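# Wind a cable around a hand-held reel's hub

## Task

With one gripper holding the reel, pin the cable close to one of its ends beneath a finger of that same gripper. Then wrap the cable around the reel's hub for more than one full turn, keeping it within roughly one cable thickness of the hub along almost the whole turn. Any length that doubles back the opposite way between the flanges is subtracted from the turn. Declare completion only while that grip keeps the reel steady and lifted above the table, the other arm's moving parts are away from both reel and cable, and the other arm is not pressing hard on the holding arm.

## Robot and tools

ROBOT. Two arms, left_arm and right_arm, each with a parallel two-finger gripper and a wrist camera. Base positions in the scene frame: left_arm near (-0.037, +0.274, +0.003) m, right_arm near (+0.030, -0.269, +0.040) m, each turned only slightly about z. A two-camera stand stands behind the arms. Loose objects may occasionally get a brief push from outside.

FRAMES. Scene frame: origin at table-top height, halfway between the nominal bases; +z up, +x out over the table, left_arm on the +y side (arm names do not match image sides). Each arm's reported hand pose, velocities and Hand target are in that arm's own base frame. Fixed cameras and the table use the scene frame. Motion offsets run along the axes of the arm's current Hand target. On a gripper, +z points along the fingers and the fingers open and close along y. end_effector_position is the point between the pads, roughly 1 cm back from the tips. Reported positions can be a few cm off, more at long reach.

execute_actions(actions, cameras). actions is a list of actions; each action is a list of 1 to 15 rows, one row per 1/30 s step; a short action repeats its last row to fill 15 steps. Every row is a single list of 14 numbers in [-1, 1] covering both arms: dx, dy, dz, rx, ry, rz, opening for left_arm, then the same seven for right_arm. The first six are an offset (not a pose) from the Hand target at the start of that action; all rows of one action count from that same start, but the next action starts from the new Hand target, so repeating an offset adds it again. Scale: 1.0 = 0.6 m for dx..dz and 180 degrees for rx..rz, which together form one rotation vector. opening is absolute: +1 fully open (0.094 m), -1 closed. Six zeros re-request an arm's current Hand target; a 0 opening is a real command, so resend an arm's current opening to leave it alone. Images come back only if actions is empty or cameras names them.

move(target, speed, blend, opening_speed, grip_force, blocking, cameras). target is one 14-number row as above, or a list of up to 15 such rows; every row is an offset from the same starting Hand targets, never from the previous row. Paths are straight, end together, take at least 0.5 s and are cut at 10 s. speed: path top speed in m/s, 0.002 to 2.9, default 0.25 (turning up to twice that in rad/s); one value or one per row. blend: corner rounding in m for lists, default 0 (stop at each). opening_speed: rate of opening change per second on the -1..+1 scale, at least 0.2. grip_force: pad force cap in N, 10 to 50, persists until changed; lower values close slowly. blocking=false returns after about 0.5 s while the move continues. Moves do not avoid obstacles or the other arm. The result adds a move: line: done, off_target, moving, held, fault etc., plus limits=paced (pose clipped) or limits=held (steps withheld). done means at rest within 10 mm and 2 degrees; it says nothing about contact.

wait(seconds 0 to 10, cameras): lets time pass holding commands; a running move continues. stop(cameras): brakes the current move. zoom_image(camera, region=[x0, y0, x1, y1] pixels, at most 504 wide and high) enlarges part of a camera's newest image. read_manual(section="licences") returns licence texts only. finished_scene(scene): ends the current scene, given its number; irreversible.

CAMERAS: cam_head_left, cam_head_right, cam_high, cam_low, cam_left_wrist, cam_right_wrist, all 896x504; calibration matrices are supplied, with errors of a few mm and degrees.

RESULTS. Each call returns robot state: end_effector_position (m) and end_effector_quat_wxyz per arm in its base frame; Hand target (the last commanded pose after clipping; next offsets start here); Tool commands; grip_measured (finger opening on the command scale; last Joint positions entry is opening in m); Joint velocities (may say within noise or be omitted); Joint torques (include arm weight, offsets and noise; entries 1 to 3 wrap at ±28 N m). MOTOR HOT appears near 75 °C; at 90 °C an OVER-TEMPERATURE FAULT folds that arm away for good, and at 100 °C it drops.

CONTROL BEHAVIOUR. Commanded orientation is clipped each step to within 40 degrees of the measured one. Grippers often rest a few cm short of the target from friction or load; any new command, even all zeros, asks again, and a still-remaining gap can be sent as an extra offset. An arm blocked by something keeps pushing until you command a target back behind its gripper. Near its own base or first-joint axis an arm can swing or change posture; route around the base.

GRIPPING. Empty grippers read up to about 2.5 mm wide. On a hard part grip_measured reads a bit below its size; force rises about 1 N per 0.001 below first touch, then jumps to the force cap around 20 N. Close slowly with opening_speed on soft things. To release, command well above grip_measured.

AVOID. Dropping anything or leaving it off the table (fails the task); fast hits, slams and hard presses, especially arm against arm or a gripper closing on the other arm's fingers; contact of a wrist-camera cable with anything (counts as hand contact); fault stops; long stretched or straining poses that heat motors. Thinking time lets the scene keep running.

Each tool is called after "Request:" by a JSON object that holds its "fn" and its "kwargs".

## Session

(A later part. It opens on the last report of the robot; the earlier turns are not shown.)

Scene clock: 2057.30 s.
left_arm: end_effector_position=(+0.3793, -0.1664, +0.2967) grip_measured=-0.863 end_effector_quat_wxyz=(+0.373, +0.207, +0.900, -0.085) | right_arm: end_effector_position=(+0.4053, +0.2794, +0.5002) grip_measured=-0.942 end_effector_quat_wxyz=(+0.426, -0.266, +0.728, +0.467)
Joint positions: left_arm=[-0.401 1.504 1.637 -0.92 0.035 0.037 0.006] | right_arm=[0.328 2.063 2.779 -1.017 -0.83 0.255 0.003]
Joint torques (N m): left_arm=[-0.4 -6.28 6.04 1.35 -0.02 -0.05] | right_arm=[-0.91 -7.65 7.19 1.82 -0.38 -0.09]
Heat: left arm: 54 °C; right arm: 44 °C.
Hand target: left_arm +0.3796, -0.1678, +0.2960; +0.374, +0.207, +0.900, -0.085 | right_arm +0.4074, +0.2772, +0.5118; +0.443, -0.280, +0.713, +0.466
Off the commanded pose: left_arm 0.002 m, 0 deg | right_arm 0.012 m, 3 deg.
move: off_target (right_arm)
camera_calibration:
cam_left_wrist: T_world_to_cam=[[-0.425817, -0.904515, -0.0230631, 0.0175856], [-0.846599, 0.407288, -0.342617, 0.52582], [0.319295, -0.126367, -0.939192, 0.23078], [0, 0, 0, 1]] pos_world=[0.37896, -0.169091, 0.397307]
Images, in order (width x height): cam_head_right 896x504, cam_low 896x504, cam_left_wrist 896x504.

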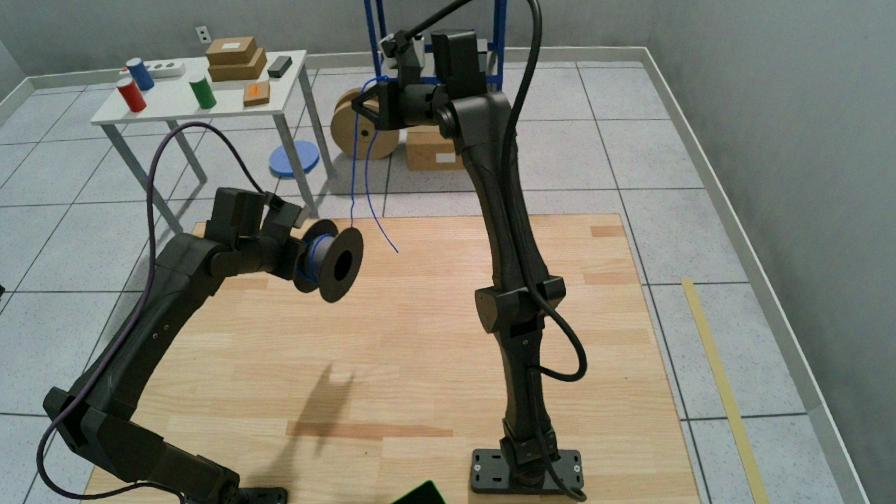

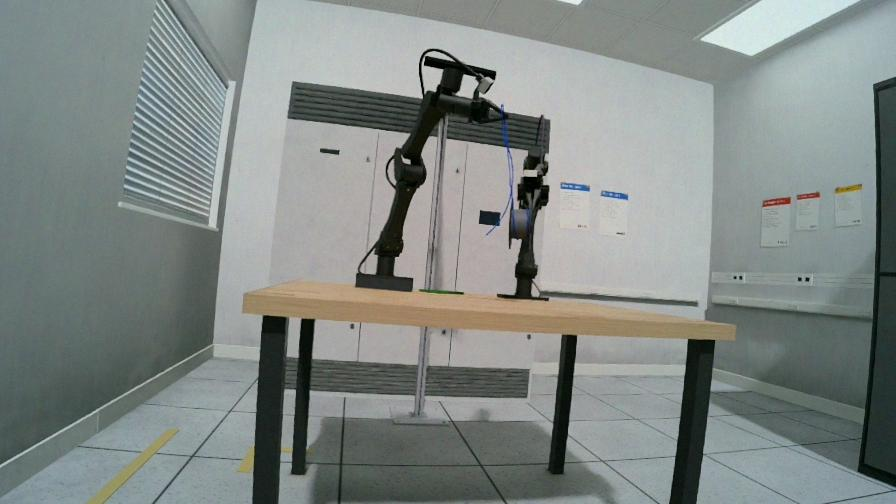

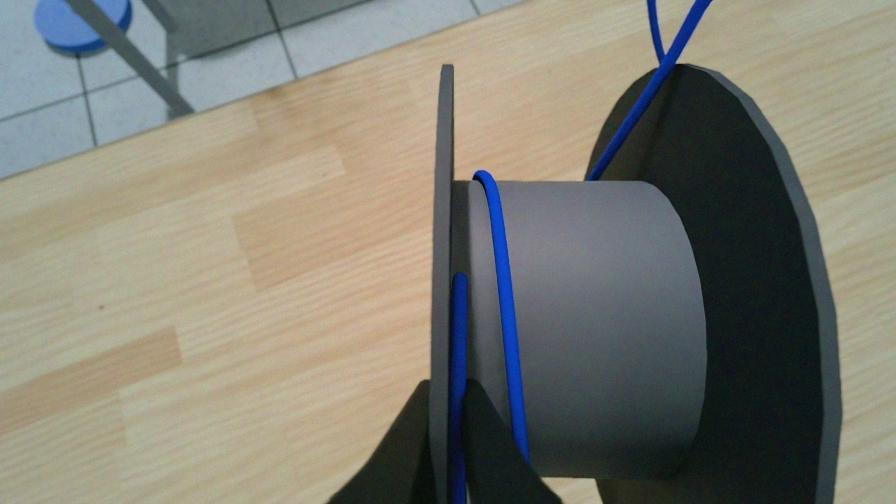

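Request:
{"fn": "move", "kwargs": {"target": [[0,0,0,0,0,0,-1,0.0757,0.1442,-0.0165,0,0,0,-1],[0,0,0,0,0,0,-1,0.231,0.2822,-0.0237,0.026,0.097,-0.1101,-1],[0,0,0,0,0,0,-1,0.3747,0.3297,-0.0142,-0.0088,0.2017,-0.2957,-1]], "blend": [0.03,0.03,0], "speed": 0.12, "cameras": ["cam_left_wrist","cam_high","cam_low","cam_right_wrist"]}}

Request:
{"fn": "zoom_image", "kwargs": {"camera": "cam_high", "region": [320, 60, 500, 240]}}

Scene clock: 2082.20 s.
left_arm: end_effector_position=(+0.3746, -0.1643, +0.2917) grip_measured=-0.863 end_effector_quat_wxyz=(+0.360, +0.208, +0.906, -0.082) | right_arm: end_effector_position=(+0.1456, +0.3488, +0.3881) grip_measured=-0.942 end_effector_quat_wxyz=(-0.354, +0.694, -0.616, -0.119)
Joint positions: left_arm=[-0.401 1.504 1.637 -0.948 0.035 0.037 0.006] | right_arm=[1.175 1.626 2.217 -1.397 0.004 -0.516 0.003]
Joint torques (N m): left_arm=[-0.4 -6.27 6.04 1.6 -0.02 -0.05] | right_arm=[0.96 -4.62 7.23 1.32 -0.13 -0.12]
Heat: left arm: 53 °C; right arm: 43 °C.
Hand target: left_arm +0.3796, -0.1678, +0.2960; +0.374, +0.207, +0.900, -0.085 | right_arm +0.1422, +0.3532, +0.3949; -0.362, +0.697, -0.607, -0.124
Off the commanded pose: left_arm 0.007 m, 2 deg | right_arm 0.009 m, 2 deg.
move: done
camera_calibration:
cam_left_wrist: T_world_to_cam=[[-0.426079, -0.904414, -0.0221913, 0.0171213], [-0.855397, 0.41073, -0.315591, 0.515247], [0.294539, -0.115484, -0.948636, 0.241602], [0, 0, 0, 1]] pos_world=[0.376874, -0.168241, 0.392179]
cam_right_wrist: T_world_to_cam=[[0.948525, -0.00343939, 0.316684, -0.258267], [0.078391, -0.966275, -0.24529, 0.458106], [0.306847, 0.257488, -0.916267, 0.312321], [0, 0, 0, 1]] pos_world=[0.113227, 0.361349, 0.480327]
Images, in order (width x height): cam_high 896x504, cam_low 896x504, cam_left_wrist 896x504, cam_right_wrist 896x504.

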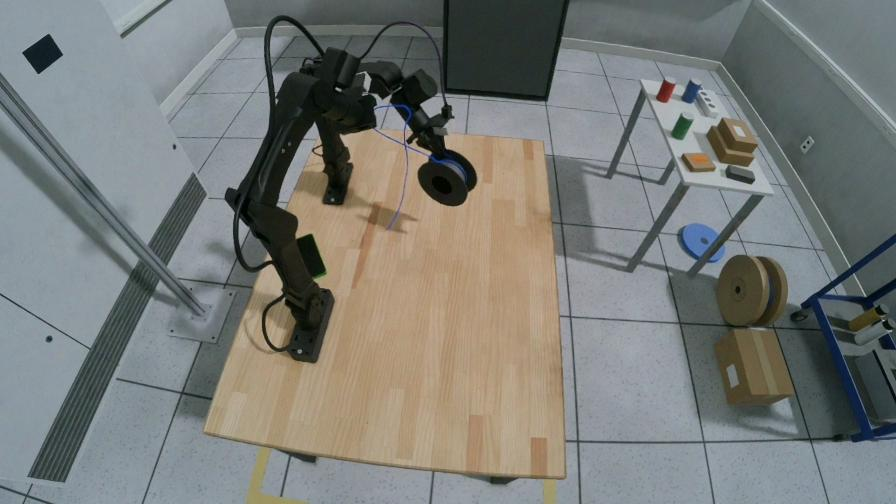

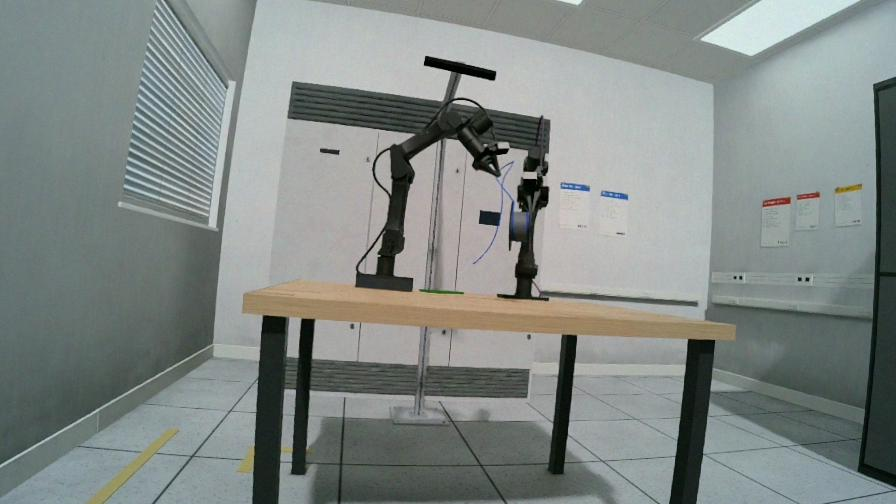

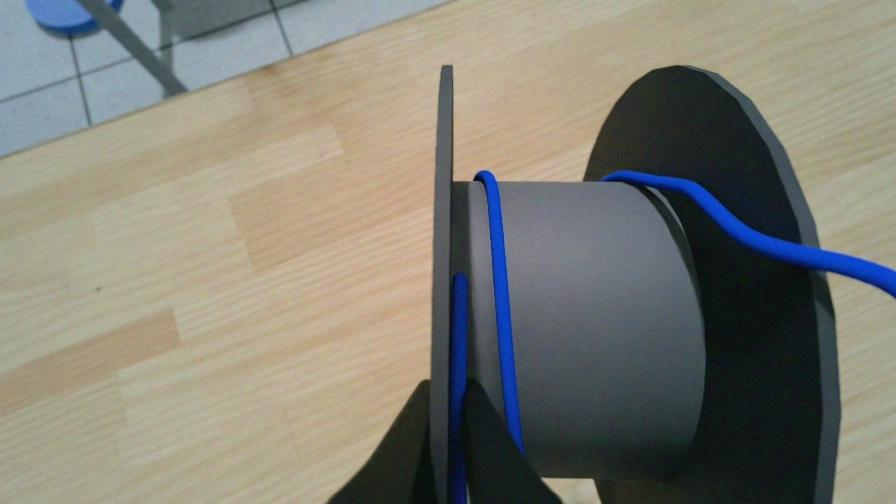

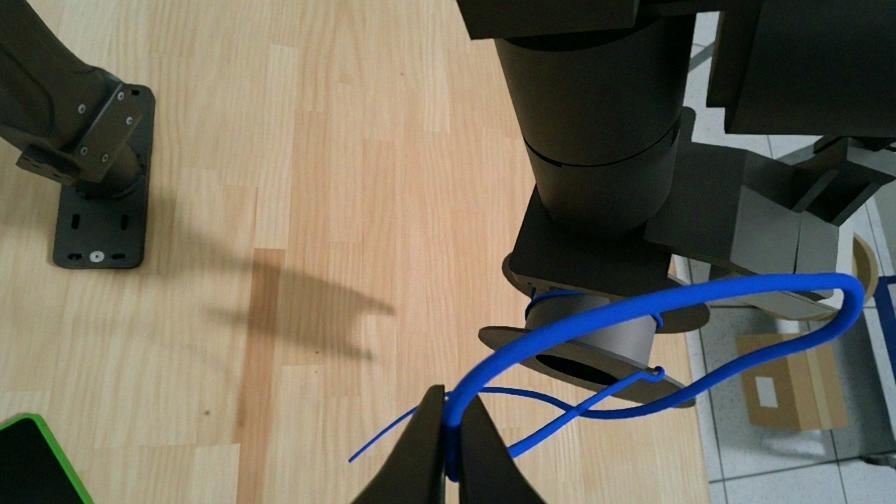

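Scaled by 2.800 from the camera's 896x504 image, which has a finer 1280x720 frame.

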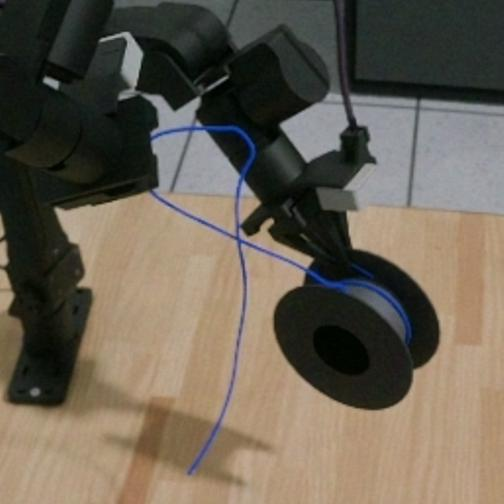

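Request:
{"fn": "move", "kwargs": {"target": [[0,0,0,0,0,0,-1,0.0533,0.1077,0.1048,-0.0235,0.0165,-0.1385,-1],[0,0,0,0,0,0,-1,0.1378,0.155,0.2225,-0.047,0.0329,-0.277,-1]], "blend": [0.03,0], "speed": 0.1, "cameras": ["cam_left_wrist","cam_high","cam_low","cam_right_wrist"]}}

Request:
{"fn": "zoom_image", "kwargs": {"camera": "cam_high", "region": [320, 60, 500, 240]}}

Scene clock: 2098.70 s.
left_arm: end_effector_position=(+0.3727, -0.1636, +0.2898) grip_measured=-0.863 end_effector_quat_wxyz=(+0.355, +0.209, +0.908, -0.082) | right_arm: end_effector_position=(+0.1151, +0.3770, +0.2066) grip_measured=-0.942 end_effector_quat_wxyz=(-0.281, +0.919, -0.273, +0.037)
Joint positions: left_arm=[-0.401 1.504 1.637 -0.959 0.035 0.037 0.006] | right_arm=[1.311 1.531 1.43 -0.9 0.087 -1.279 0.003]
Joint torques (N m): left_arm=[-0.4 -6.3 6.02 1.7 -0.02 -0.05] | right_arm=[0.73 -8.51 5.87 1.24 -0.12 -0.04]
Heat: left arm: 52 °C; right arm: 42 °C.
Hand target: left_arm +0.3796, -0.1678, +0.2960; +0.374, +0.207, +0.900, -0.085 | right_arm +0.1101, +0.3780, +0.2169; -0.299, +0.917, -0.264, +0.032
Off the commanded pose: left_arm 0.010 m, 2 deg | right_arm 0.012 m, 2 deg.
move: off_target (right_arm)
camera_calibration:
cam_left_wrist: T_world_to_cam=[[-0.426373, -0.904285, -0.0217681, 0.0170272], [-0.858525, 0.412141, -0.305082, 0.511079], [0.284852, -0.11139, -0.952077, 0.245794], [0, 0, 0, 1]] pos_world=[0.376019, -0.16786, 0.390306]
cam_right_wrist: T_world_to_cam=[[0.498224, 0.699096, 0.512872, -0.425478], [0.677381, -0.683074, 0.273065, 0.160401], [0.541228, 0.211362, -0.813878, 0.117366], [0, 0, 0, 1]] pos_world=[0.0398085, 0.382209, 0.269937]
Images, in order (width x height): cam_high 896x504, cam_low 896x504, cam_left_wrist 896x504, cam_right_wrist 896x504.

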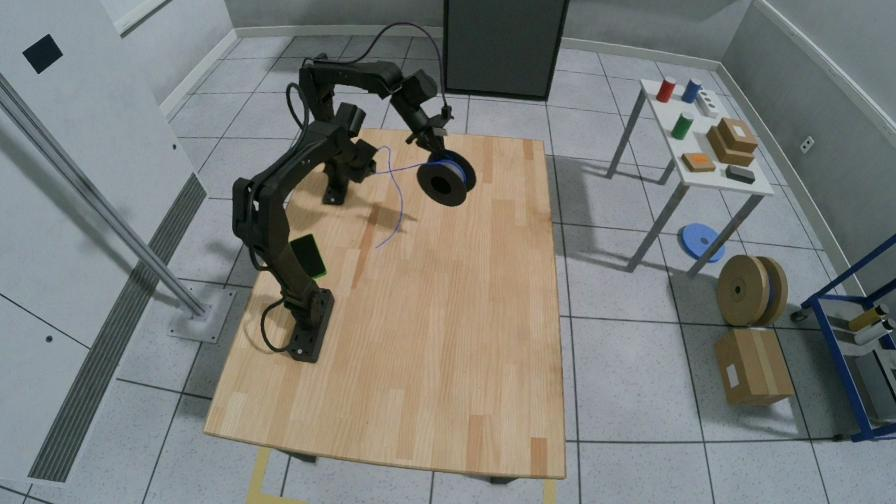

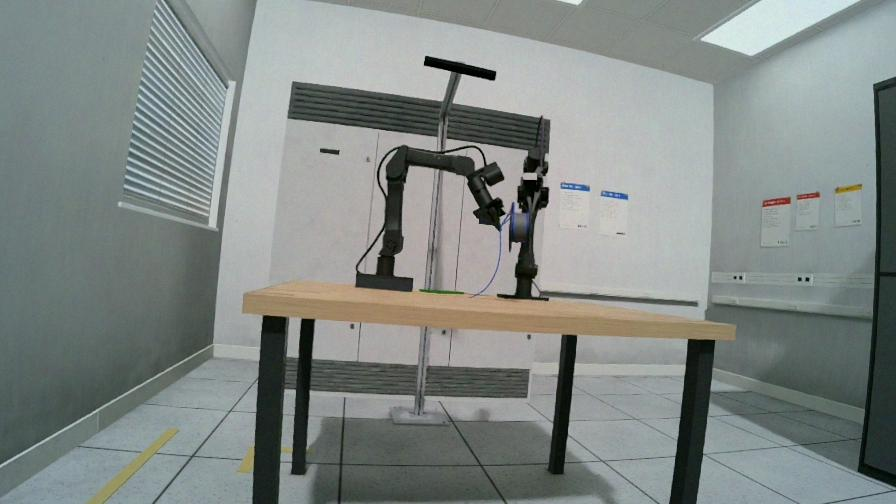

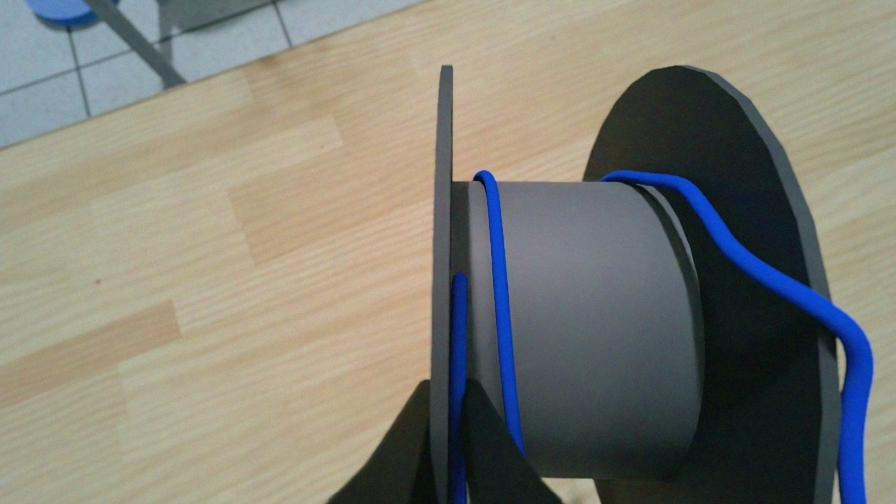

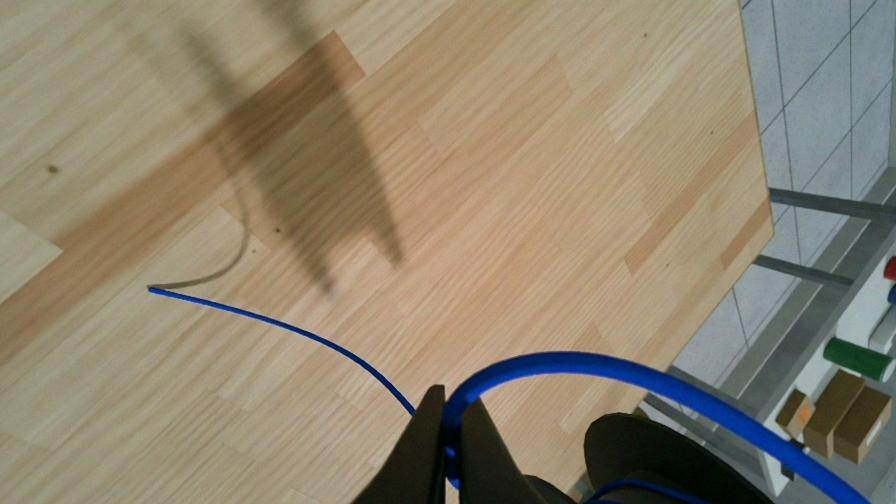

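Scaled by 2.800 from the camera's 896x504 image, which has a finer 1280x720 frame.

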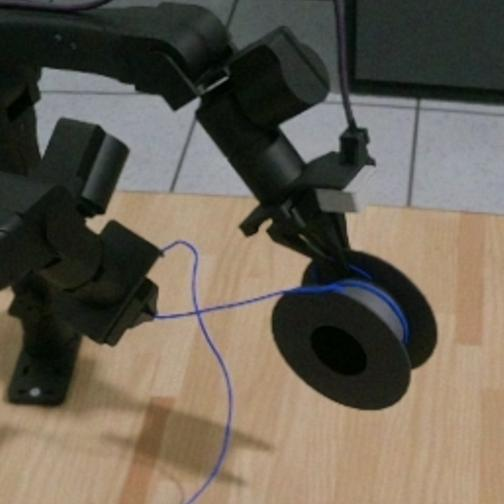

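Request:
{"fn": "move", "kwargs": {"target": [0,0,0,0,0,0,-1,-0.0273,-0.0607,0.043,0.1094,-0.0193,0,-1], "speed": 0.08, "cameras": ["cam_left_wrist","cam_high","cam_head_right","cam_right_wrist"]}}

Request:
{"fn": "zoom_image", "kwargs": {"camera": "cam_high", "region": [320, 60, 500, 240]}}

Scene clock: 2122.33 s.
left_arm: end_effector_position=(+0.3723, -0.1634, +0.2895) grip_measured=-0.863 end_effector_quat_wxyz=(+0.354, +0.209, +0.908, -0.081) | right_arm: end_effector_position=(+0.1240, +0.4244, +0.2008) grip_measured=-0.942 end_effector_quat_wxyz=(-0.435, +0.862, -0.253, +0.054)
Joint positions: left_arm=[-0.401 1.504 1.637 -0.962 0.035 0.037 0.006] | right_arm=[1.342 1.478 1.134 -0.327 0.143 -1.297 0.003]
Joint torques (N m): left_arm=[-0.4 -6.3 6.04 1.71 -0.01 -0.05] | right_arm=[0.81 -9.24 6.34 1.65 -0.04 0]
Heat: left arm: 52 °C; right arm: 43 °C.
Hand target: left_arm +0.3796, -0.1678, +0.2960; +0.374, +0.207, +0.900, -0.085 | right_arm +0.1185, +0.4248, +0.2181; -0.459, +0.852, -0.245, +0.048
Off the commanded pose: left_arm 0.011 m, 3 deg | right_arm 0.018 m, 3 deg.
move: off_target (left_arm, right_arm)
camera_calibration:
cam_left_wrist: T_world_to_cam=[[-0.42639, -0.904281, -0.0216222, 0.0169744], [-0.859179, 0.412367, -0.302929, 0.510199], [0.282849, -0.110589, -0.952768, 0.24664], [0, 0, 0, 1]] pos_world=[0.375828, -0.167764, 0.389912]
cam_right_wrist: T_world_to_cam=[[0.409859, 0.505029, 0.75958, -0.416148], [0.654347, -0.742952, 0.140896, 0.24315], [0.635488, 0.439281, -0.63497, -0.0464684], [0, 0, 0, 1]] pos_world=[0.0409874, 0.411229, 0.252333]
Images, in order (width x height): cam_head_right 896x504, cam_high 896x504, cam_left_wrist 896x504, cam_right_wrist 896x504.

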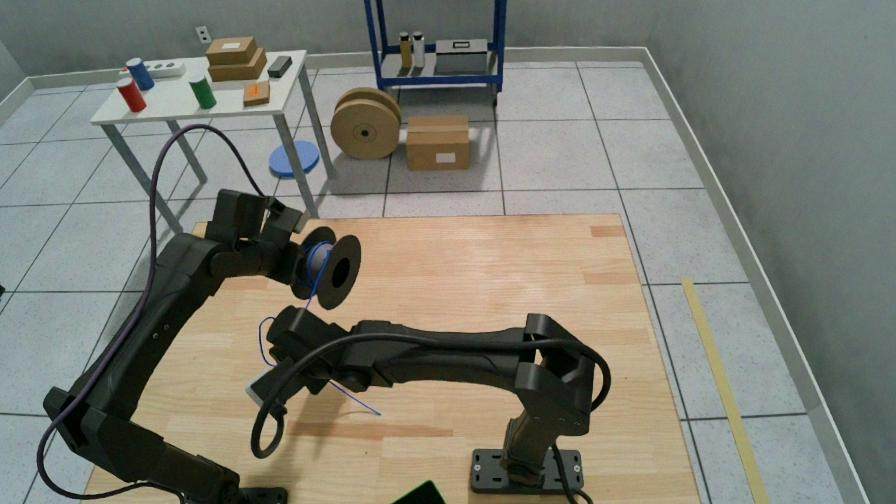

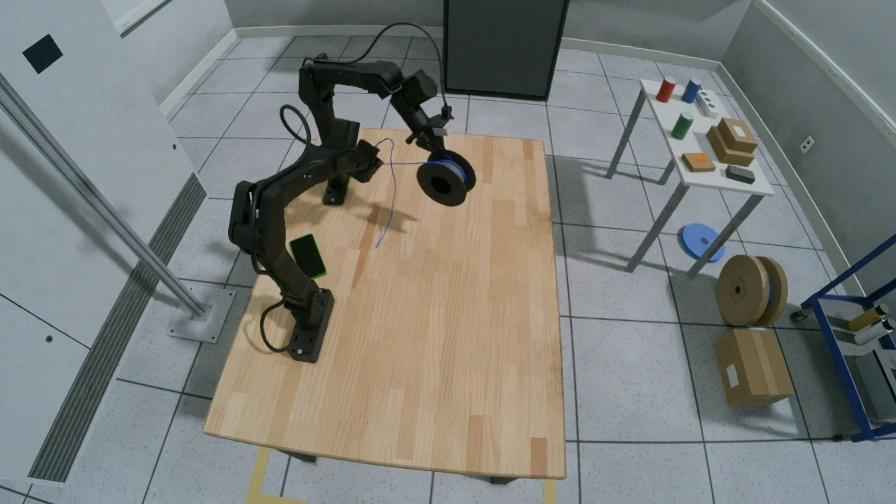

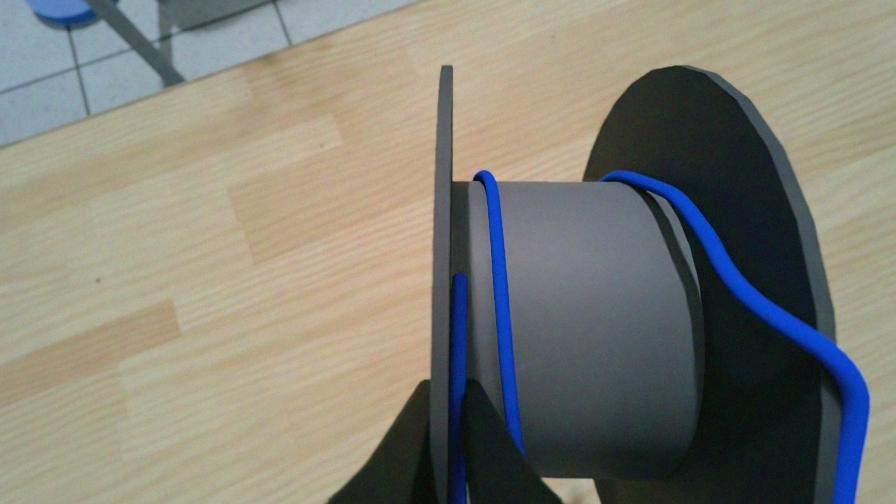

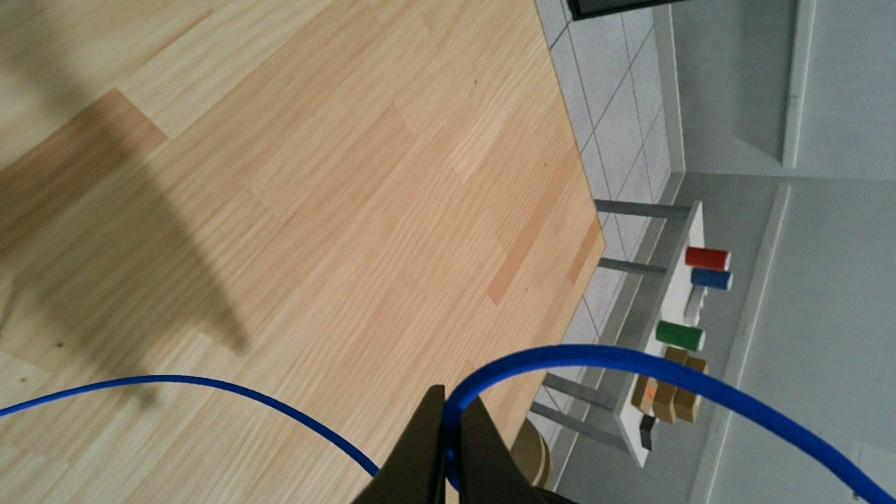

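Scaled by 2.800 from the camera's 896x504 image, which has a finer 1280x720 frame.

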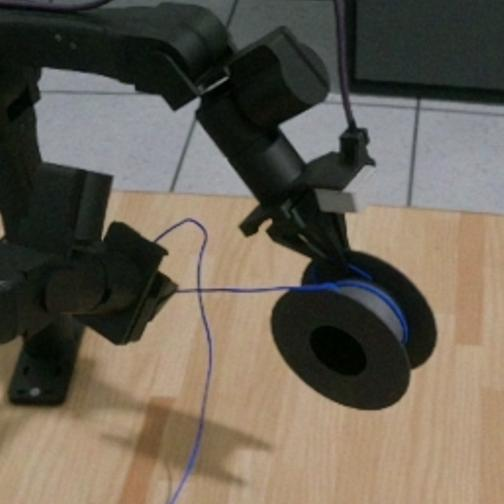

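Request:
{"fn": "move", "kwargs": {"target": [0,0,0,0,0,0,-1,-0.044,-0.1052,-0.0795,0,0,0,-1], "speed": 0.08, "cameras": ["cam_left_wrist","cam_high","cam_head_right","cam_right_wrist"]}}

Request:
{"fn": "zoom_image", "kwargs": {"camera": "cam_high", "region": [320, 60, 500, 240]}}

Scene clock: 2137.93 s.
left_arm: end_effector_position=(+0.3723, -0.1634, +0.2895) grip_measured=-0.863 end_effector_quat_wxyz=(+0.354, +0.209, +0.908, -0.081) | right_arm: end_effector_position=(+0.1065, +0.4263, +0.2850) grip_measured=-0.942 end_effector_quat_wxyz=(-0.444, +0.861, -0.241, +0.054)
Joint positions: left_arm=[-0.401 1.504 1.637 -0.962 0.035 0.037 0.006] | right_arm=[1.395 1.478 1.457 -0.634 0.174 -1.287 0.003]
Joint torques (N m): left_arm=[-0.4 -6.3 6.04 1.72 -0.01 -0.05] | right_arm=[0.58 -6.3 9.05 1.43 0.05 0.17]
Heat: left arm: 53 °C; right arm: 43 °C.
Hand target: left_arm +0.3796, -0.1678, +0.2960; +0.374, +0.207, +0.900, -0.085 | right_arm +0.1042, +0.4297, +0.3001; -0.459, +0.852, -0.245, +0.049
Off the commanded pose: left_arm 0.011 m, 2 deg | right_arm 0.016 m, 2 deg.
move: off_target (left_arm, right_arm)
camera_calibration:
cam_left_wrist: T_world_to_cam=[[-0.42639, -0.904281, -0.0216222, 0.0169744], [-0.859179, 0.412367, -0.302929, 0.510199], [0.282849, -0.110589, -0.952768, 0.24664], [0, 0, 0, 1]] pos_world=[0.375828, -0.167764, 0.389912]
cam_right_wrist: T_world_to_cam=[[0.387904, 0.502951, 0.77238, -0.474384], [0.668047, -0.730764, 0.140345, 0.237622], [0.635014, 0.461546, -0.619462, 0.00342535], [0, 0, 0, 1]] pos_world=[0.0230975, 0.410657, 0.335177]
Images, in order (width x height): cam_head_right 896x504, cam_high 896x504, cam_left_wrist 896x504, cam_right_wrist 896x504.

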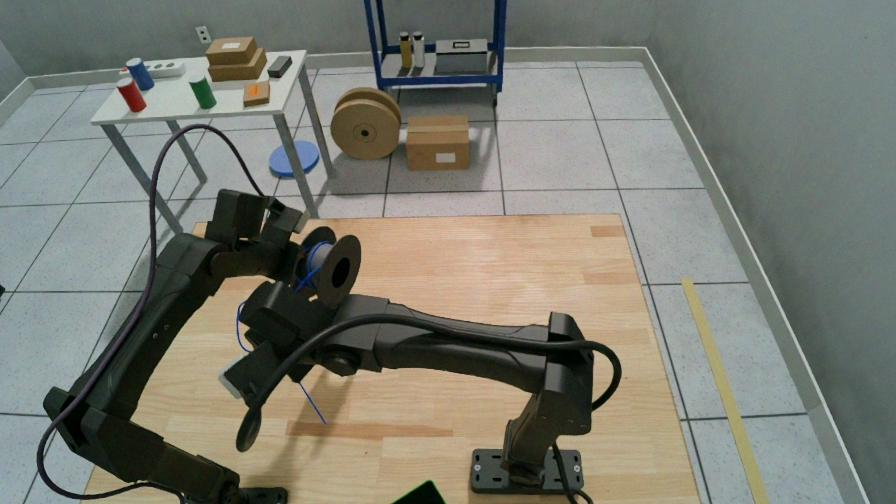

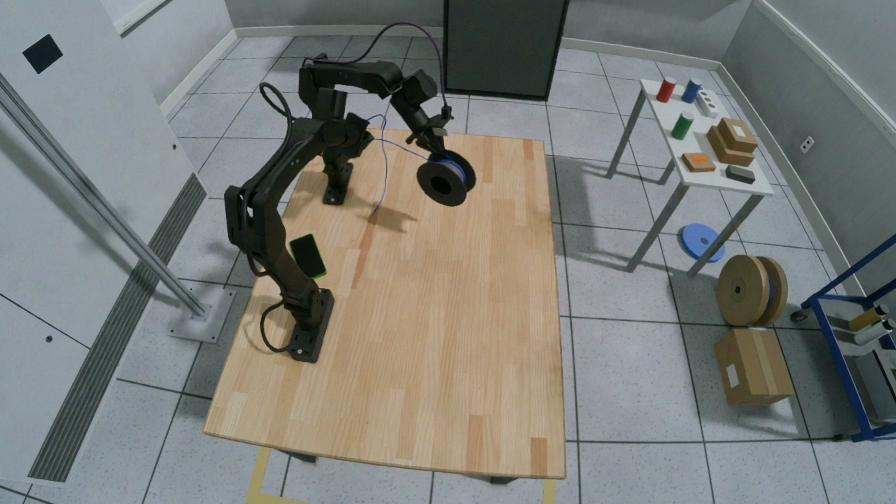

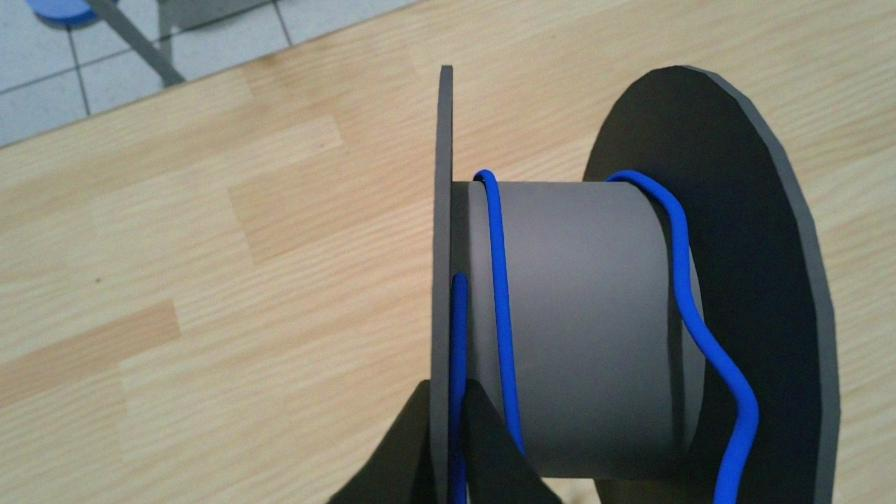

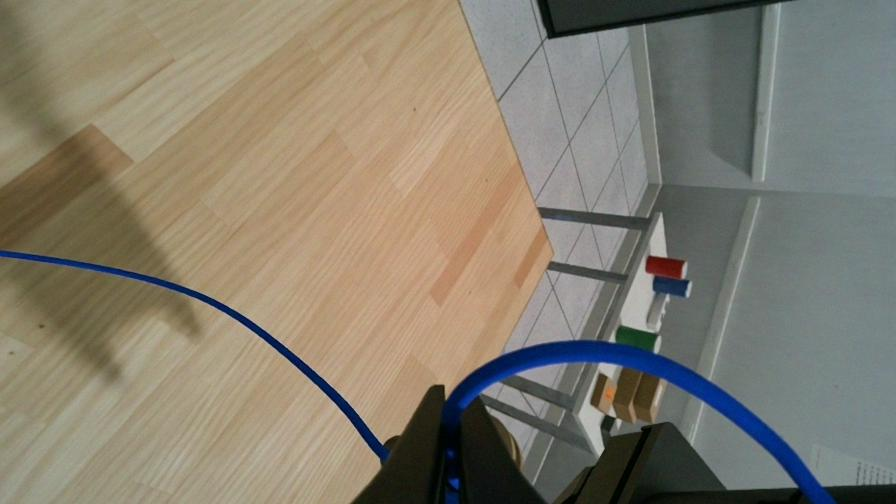

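Scaled by 2.800 from the camera's 896x504 image, which has a finer 1280x720 frame.

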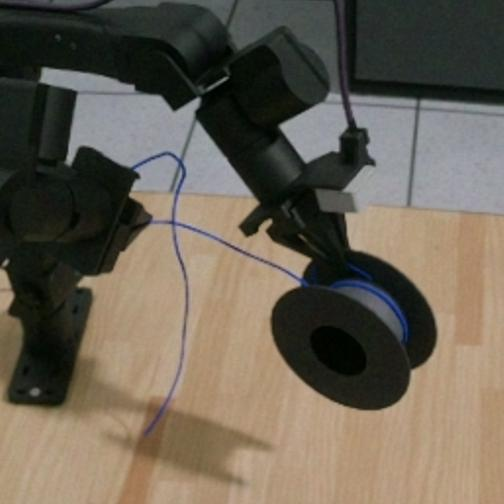

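Request:
{"fn": "move", "kwargs": {"target": [[0,0,0,0,0,0,-1,0.0193,0.1022,0.0785,0,0,0,-1],[0,0,0,0,0,0,-1,0.1235,0.227,0.1823,0,0,-0.111,-1]], "blend": [0.03,0], "speed": 0.09, "cameras": ["cam_left_wrist","cam_high","cam_low","cam_right_wrist"]}}

Request:
{"fn": "zoom_image", "kwargs": {"camera": "cam_high", "region": [320, 60, 500, 240]}}

Scene clock: 2155.90 s.
left_arm: end_effector_position=(+0.3723, -0.1634, +0.2895) grip_measured=-0.863 end_effector_quat_wxyz=(+0.354, +0.209, +0.908, -0.081) | right_arm: end_effector_position=(+0.1523, +0.4139, +0.1203) grip_measured=-0.942 end_effector_quat_wxyz=(-0.441, +0.882, -0.097, +0.135)
Joint positions: left_arm=[-0.401 1.504 1.637 -0.962 0.035 0.037 0.006] | right_arm=[1.241 1.546 0.819 0.112 0.062 -1.714 0.003]
Joint torques (N m): left_arm=[-0.4 -6.3 6.04 1.72 -0.01 -0.05] | right_arm=[-0.64 -5.2 6.06 1.79 -0.3 -0.07]
Heat: left arm: 53 °C; right arm: 42 °C.
Hand target: left_arm +0.3796, -0.1678, +0.2960; +0.374, +0.207, +0.900, -0.085 | right_arm +0.1519, +0.4161, +0.1170; -0.444, +0.882, -0.094, +0.128
Off the commanded pose: left_arm 0.011 m, 3 deg | right_arm 0.004 m, 1 deg.
move: off_target (left_arm)
camera_calibration:
cam_left_wrist: T_world_to_cam=[[-0.42639, -0.904281, -0.0216222, 0.0169744], [-0.859179, 0.412367, -0.302929, 0.510199], [0.282849, -0.110589, -0.952768, 0.24664], [0, 0, 0, 1]] pos_world=[0.375828, -0.167764, 0.389912]
cam_right_wrist: T_world_to_cam=[[0.0742407, 0.608562, 0.790026, -0.356756], [0.723172, -0.578345, 0.377544, 0.121026], [0.686667, 0.543295, -0.483031, -0.180034], [0, 0, 0, 1]] pos_world=[0.0625867, 0.384915, 0.149192]
Images, in order (width x height): cam_high 896x504, cam_low 896x504, cam_left_wrist 896x504, cam_right_wrist 896x504.

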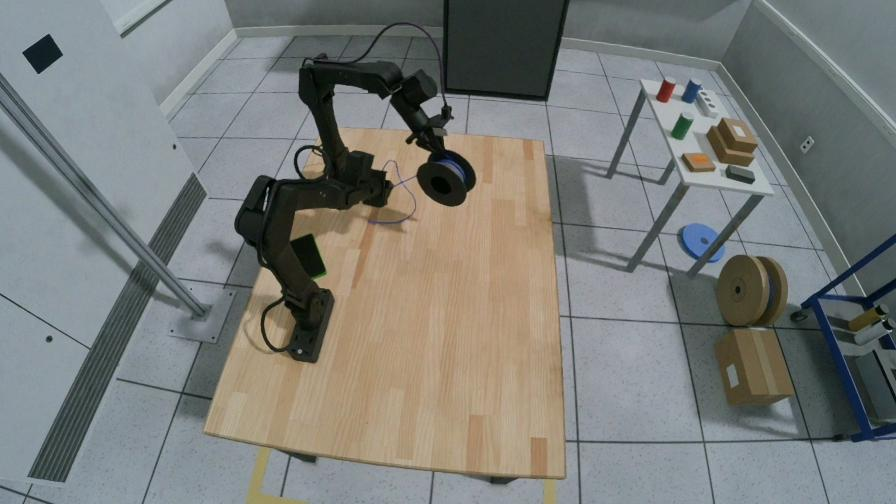

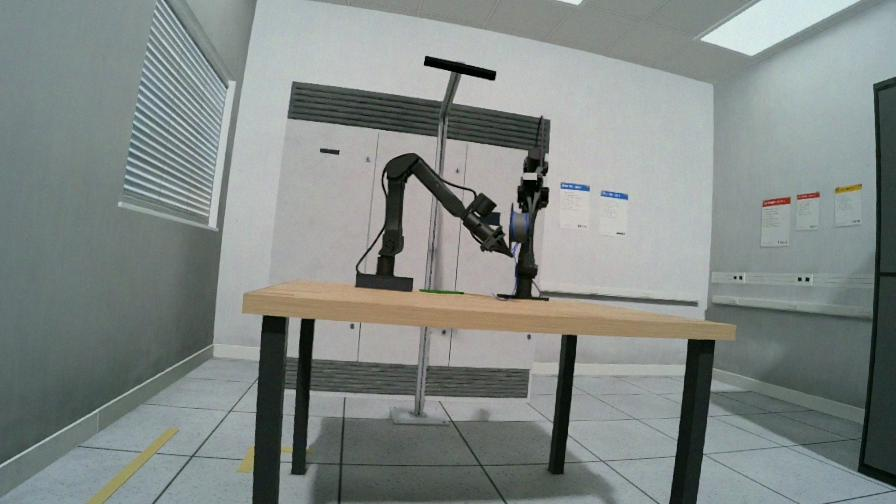

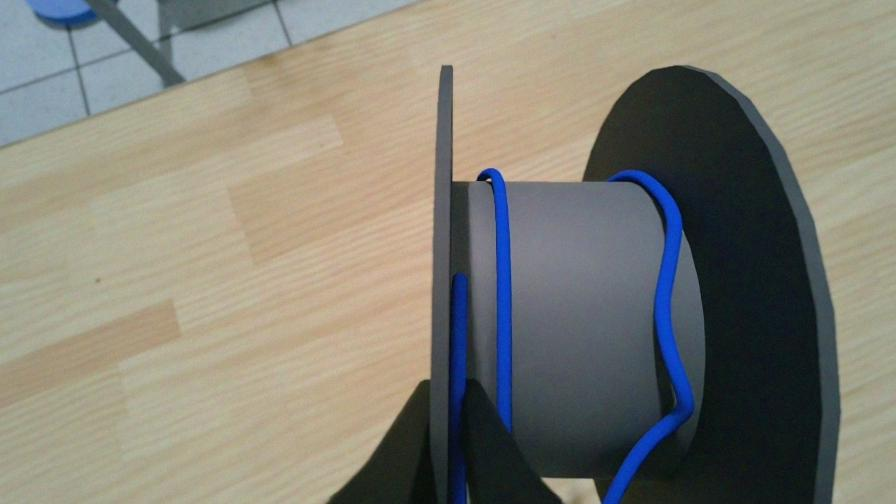

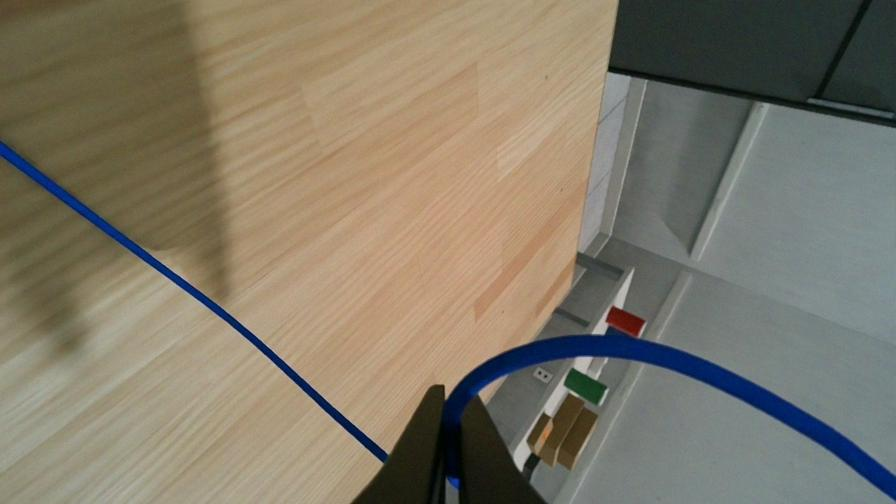

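Scaled by 2.800 from the camera's 896x504 image, which has a finer 1280x720 frame.

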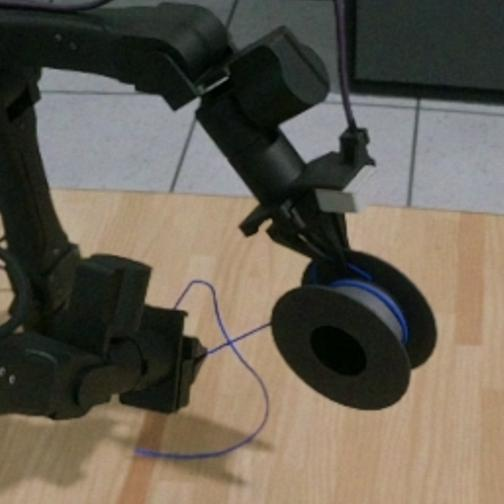

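Request:
{"fn": "move", "kwargs": {"target": [[0,0,0,0,0,0,-1,0.0872,0.0908,0.0595,0,0,0,-1],[0,0,0,0,0,0,-1,0.1857,0.1332,0.0828,0,0,0,-1]], "blend": [0.02,0], "speed": 0.07, "cameras": ["cam_left_wrist","cam_high","cam_low","cam_head_right"]}}

Request:
{"fn": "zoom_image", "kwargs": {"camera": "cam_high", "region": [320, 60, 500, 240]}}

Request:
{"fn": "zoom_image", "kwargs": {"camera": "cam_left_wrist", "region": [420, 40, 860, 504]}}

Request:
{"fn": "zoom_image", "kwargs": {"camera": "cam_low", "region": [440, 160, 580, 320]}}

Scene clock: 2168.40 s.
left_arm: end_effector_position=(+0.3715, -0.1620, +0.2824) grip_measured=-0.863 end_effector_quat_wxyz=(+0.344, +0.208, +0.912, -0.077) | right_arm: end_effector_position=(+0.2686, +0.3752, +0.0485) grip_measured=-0.942 end_effector_quat_wxyz=(-0.451, +0.876, -0.092, +0.140)
Joint positions: left_arm=[-0.401 1.51 1.629 -0.97 0.029 0.037 0.006] | right_arm=[0.845 1.83 0.764 0.455 -0.266 -1.949 0.003]
Joint torques (N m): left_arm=[-0.4 -7.04 6.68 1.76 0.04 -0.05] | right_arm=[-0.55 -5.49 6.67 1.24 -0.32 0.02]
Heat: left arm: 53 °C; right arm: 42 °C.
Hand target: left_arm +0.3795, -0.1678, +0.2961; +0.374, +0.207, +0.900, -0.086 | right_arm +0.2689, +0.3758, +0.0398; -0.444, +0.882, -0.094, +0.127
Off the commanded pose: left_arm 0.017 m, 4 deg | right_arm 0.009 m, 2 deg.
move: off_target (left_arm)
camera_calibration:
cam_left_wrist: T_world_to_cam=[[-0.423598, -0.905512, -0.0247475, 0.0173825], [-0.866267, 0.412925, -0.281203, 0.503419], [0.264851, -0.0976791, -0.959329, 0.25087], [0, 0, 0, 1]] pos_world=[0.377015, -0.167629, 0.382659]
Images, in order (width x height): cam_head_right 896x504, cam_high 896x504, cam_low 896x504, cam_left_wrist 896x504.

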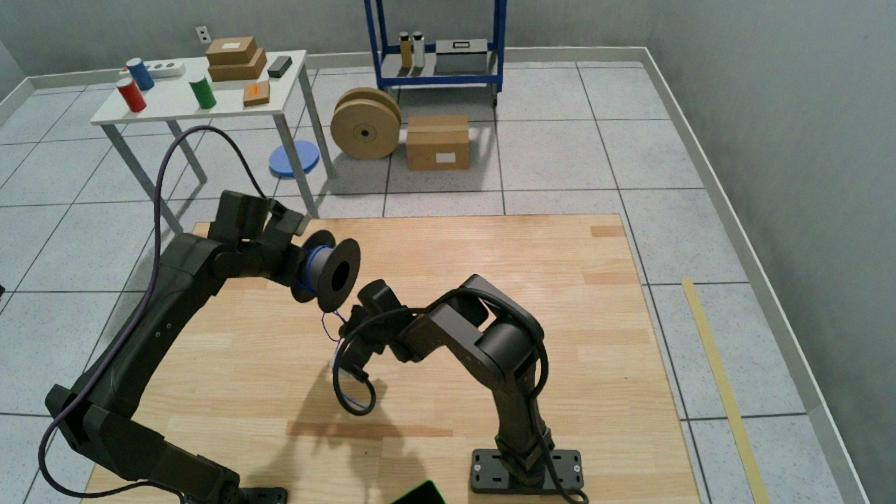

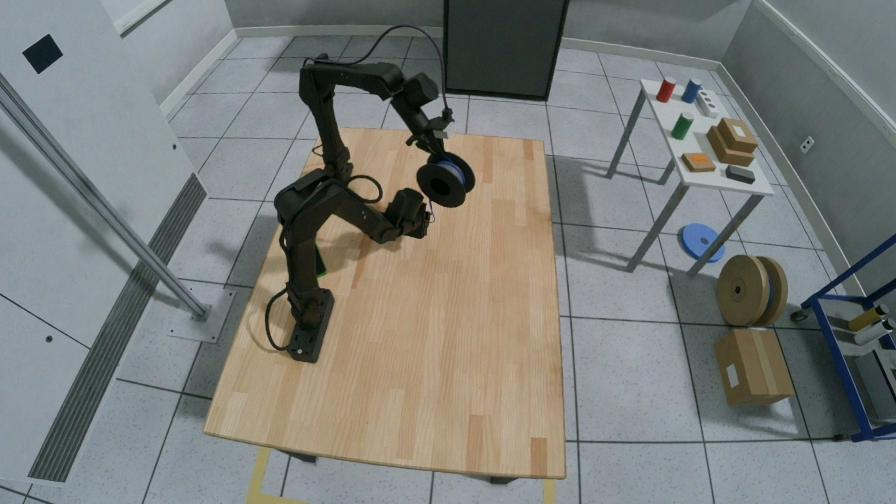

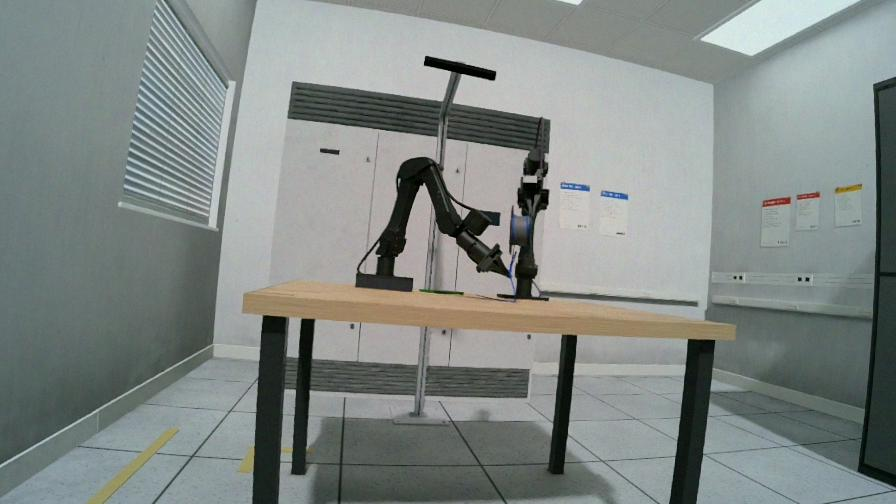

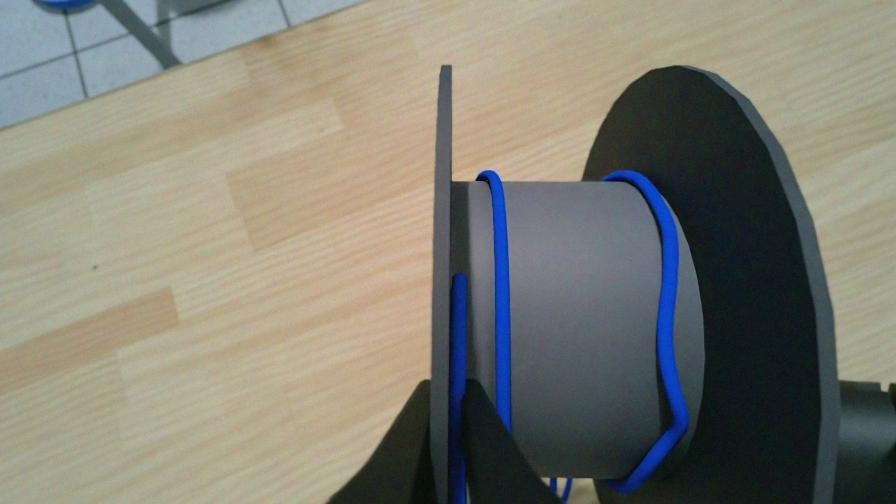

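Scaled by 2.800 from the camera's 896x504 image, which has a finer 1280x720 frame.

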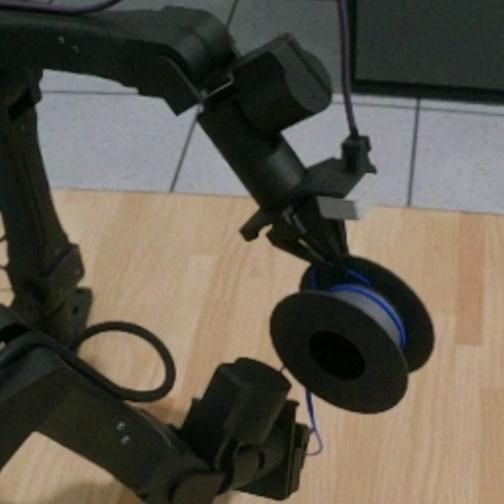

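Scaled by 1.086 from the camera's 896x504 image, which has a finer 1280x720 frame.

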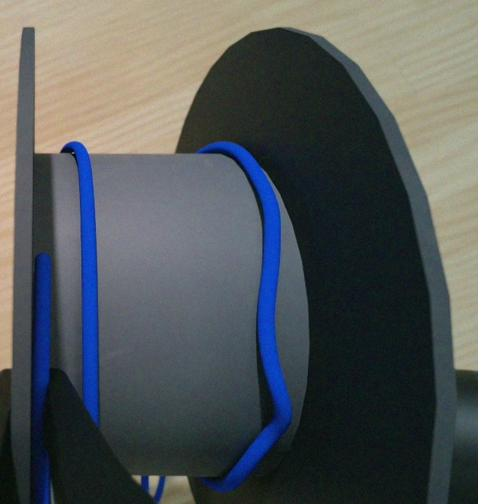

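Scaled by 3.150 from the camera's 896x504 image, which has a finer 1280x720 frame.

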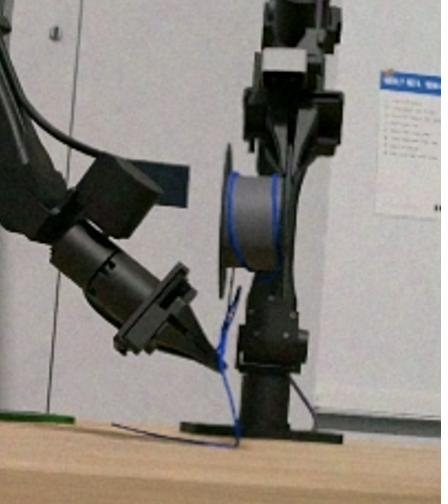

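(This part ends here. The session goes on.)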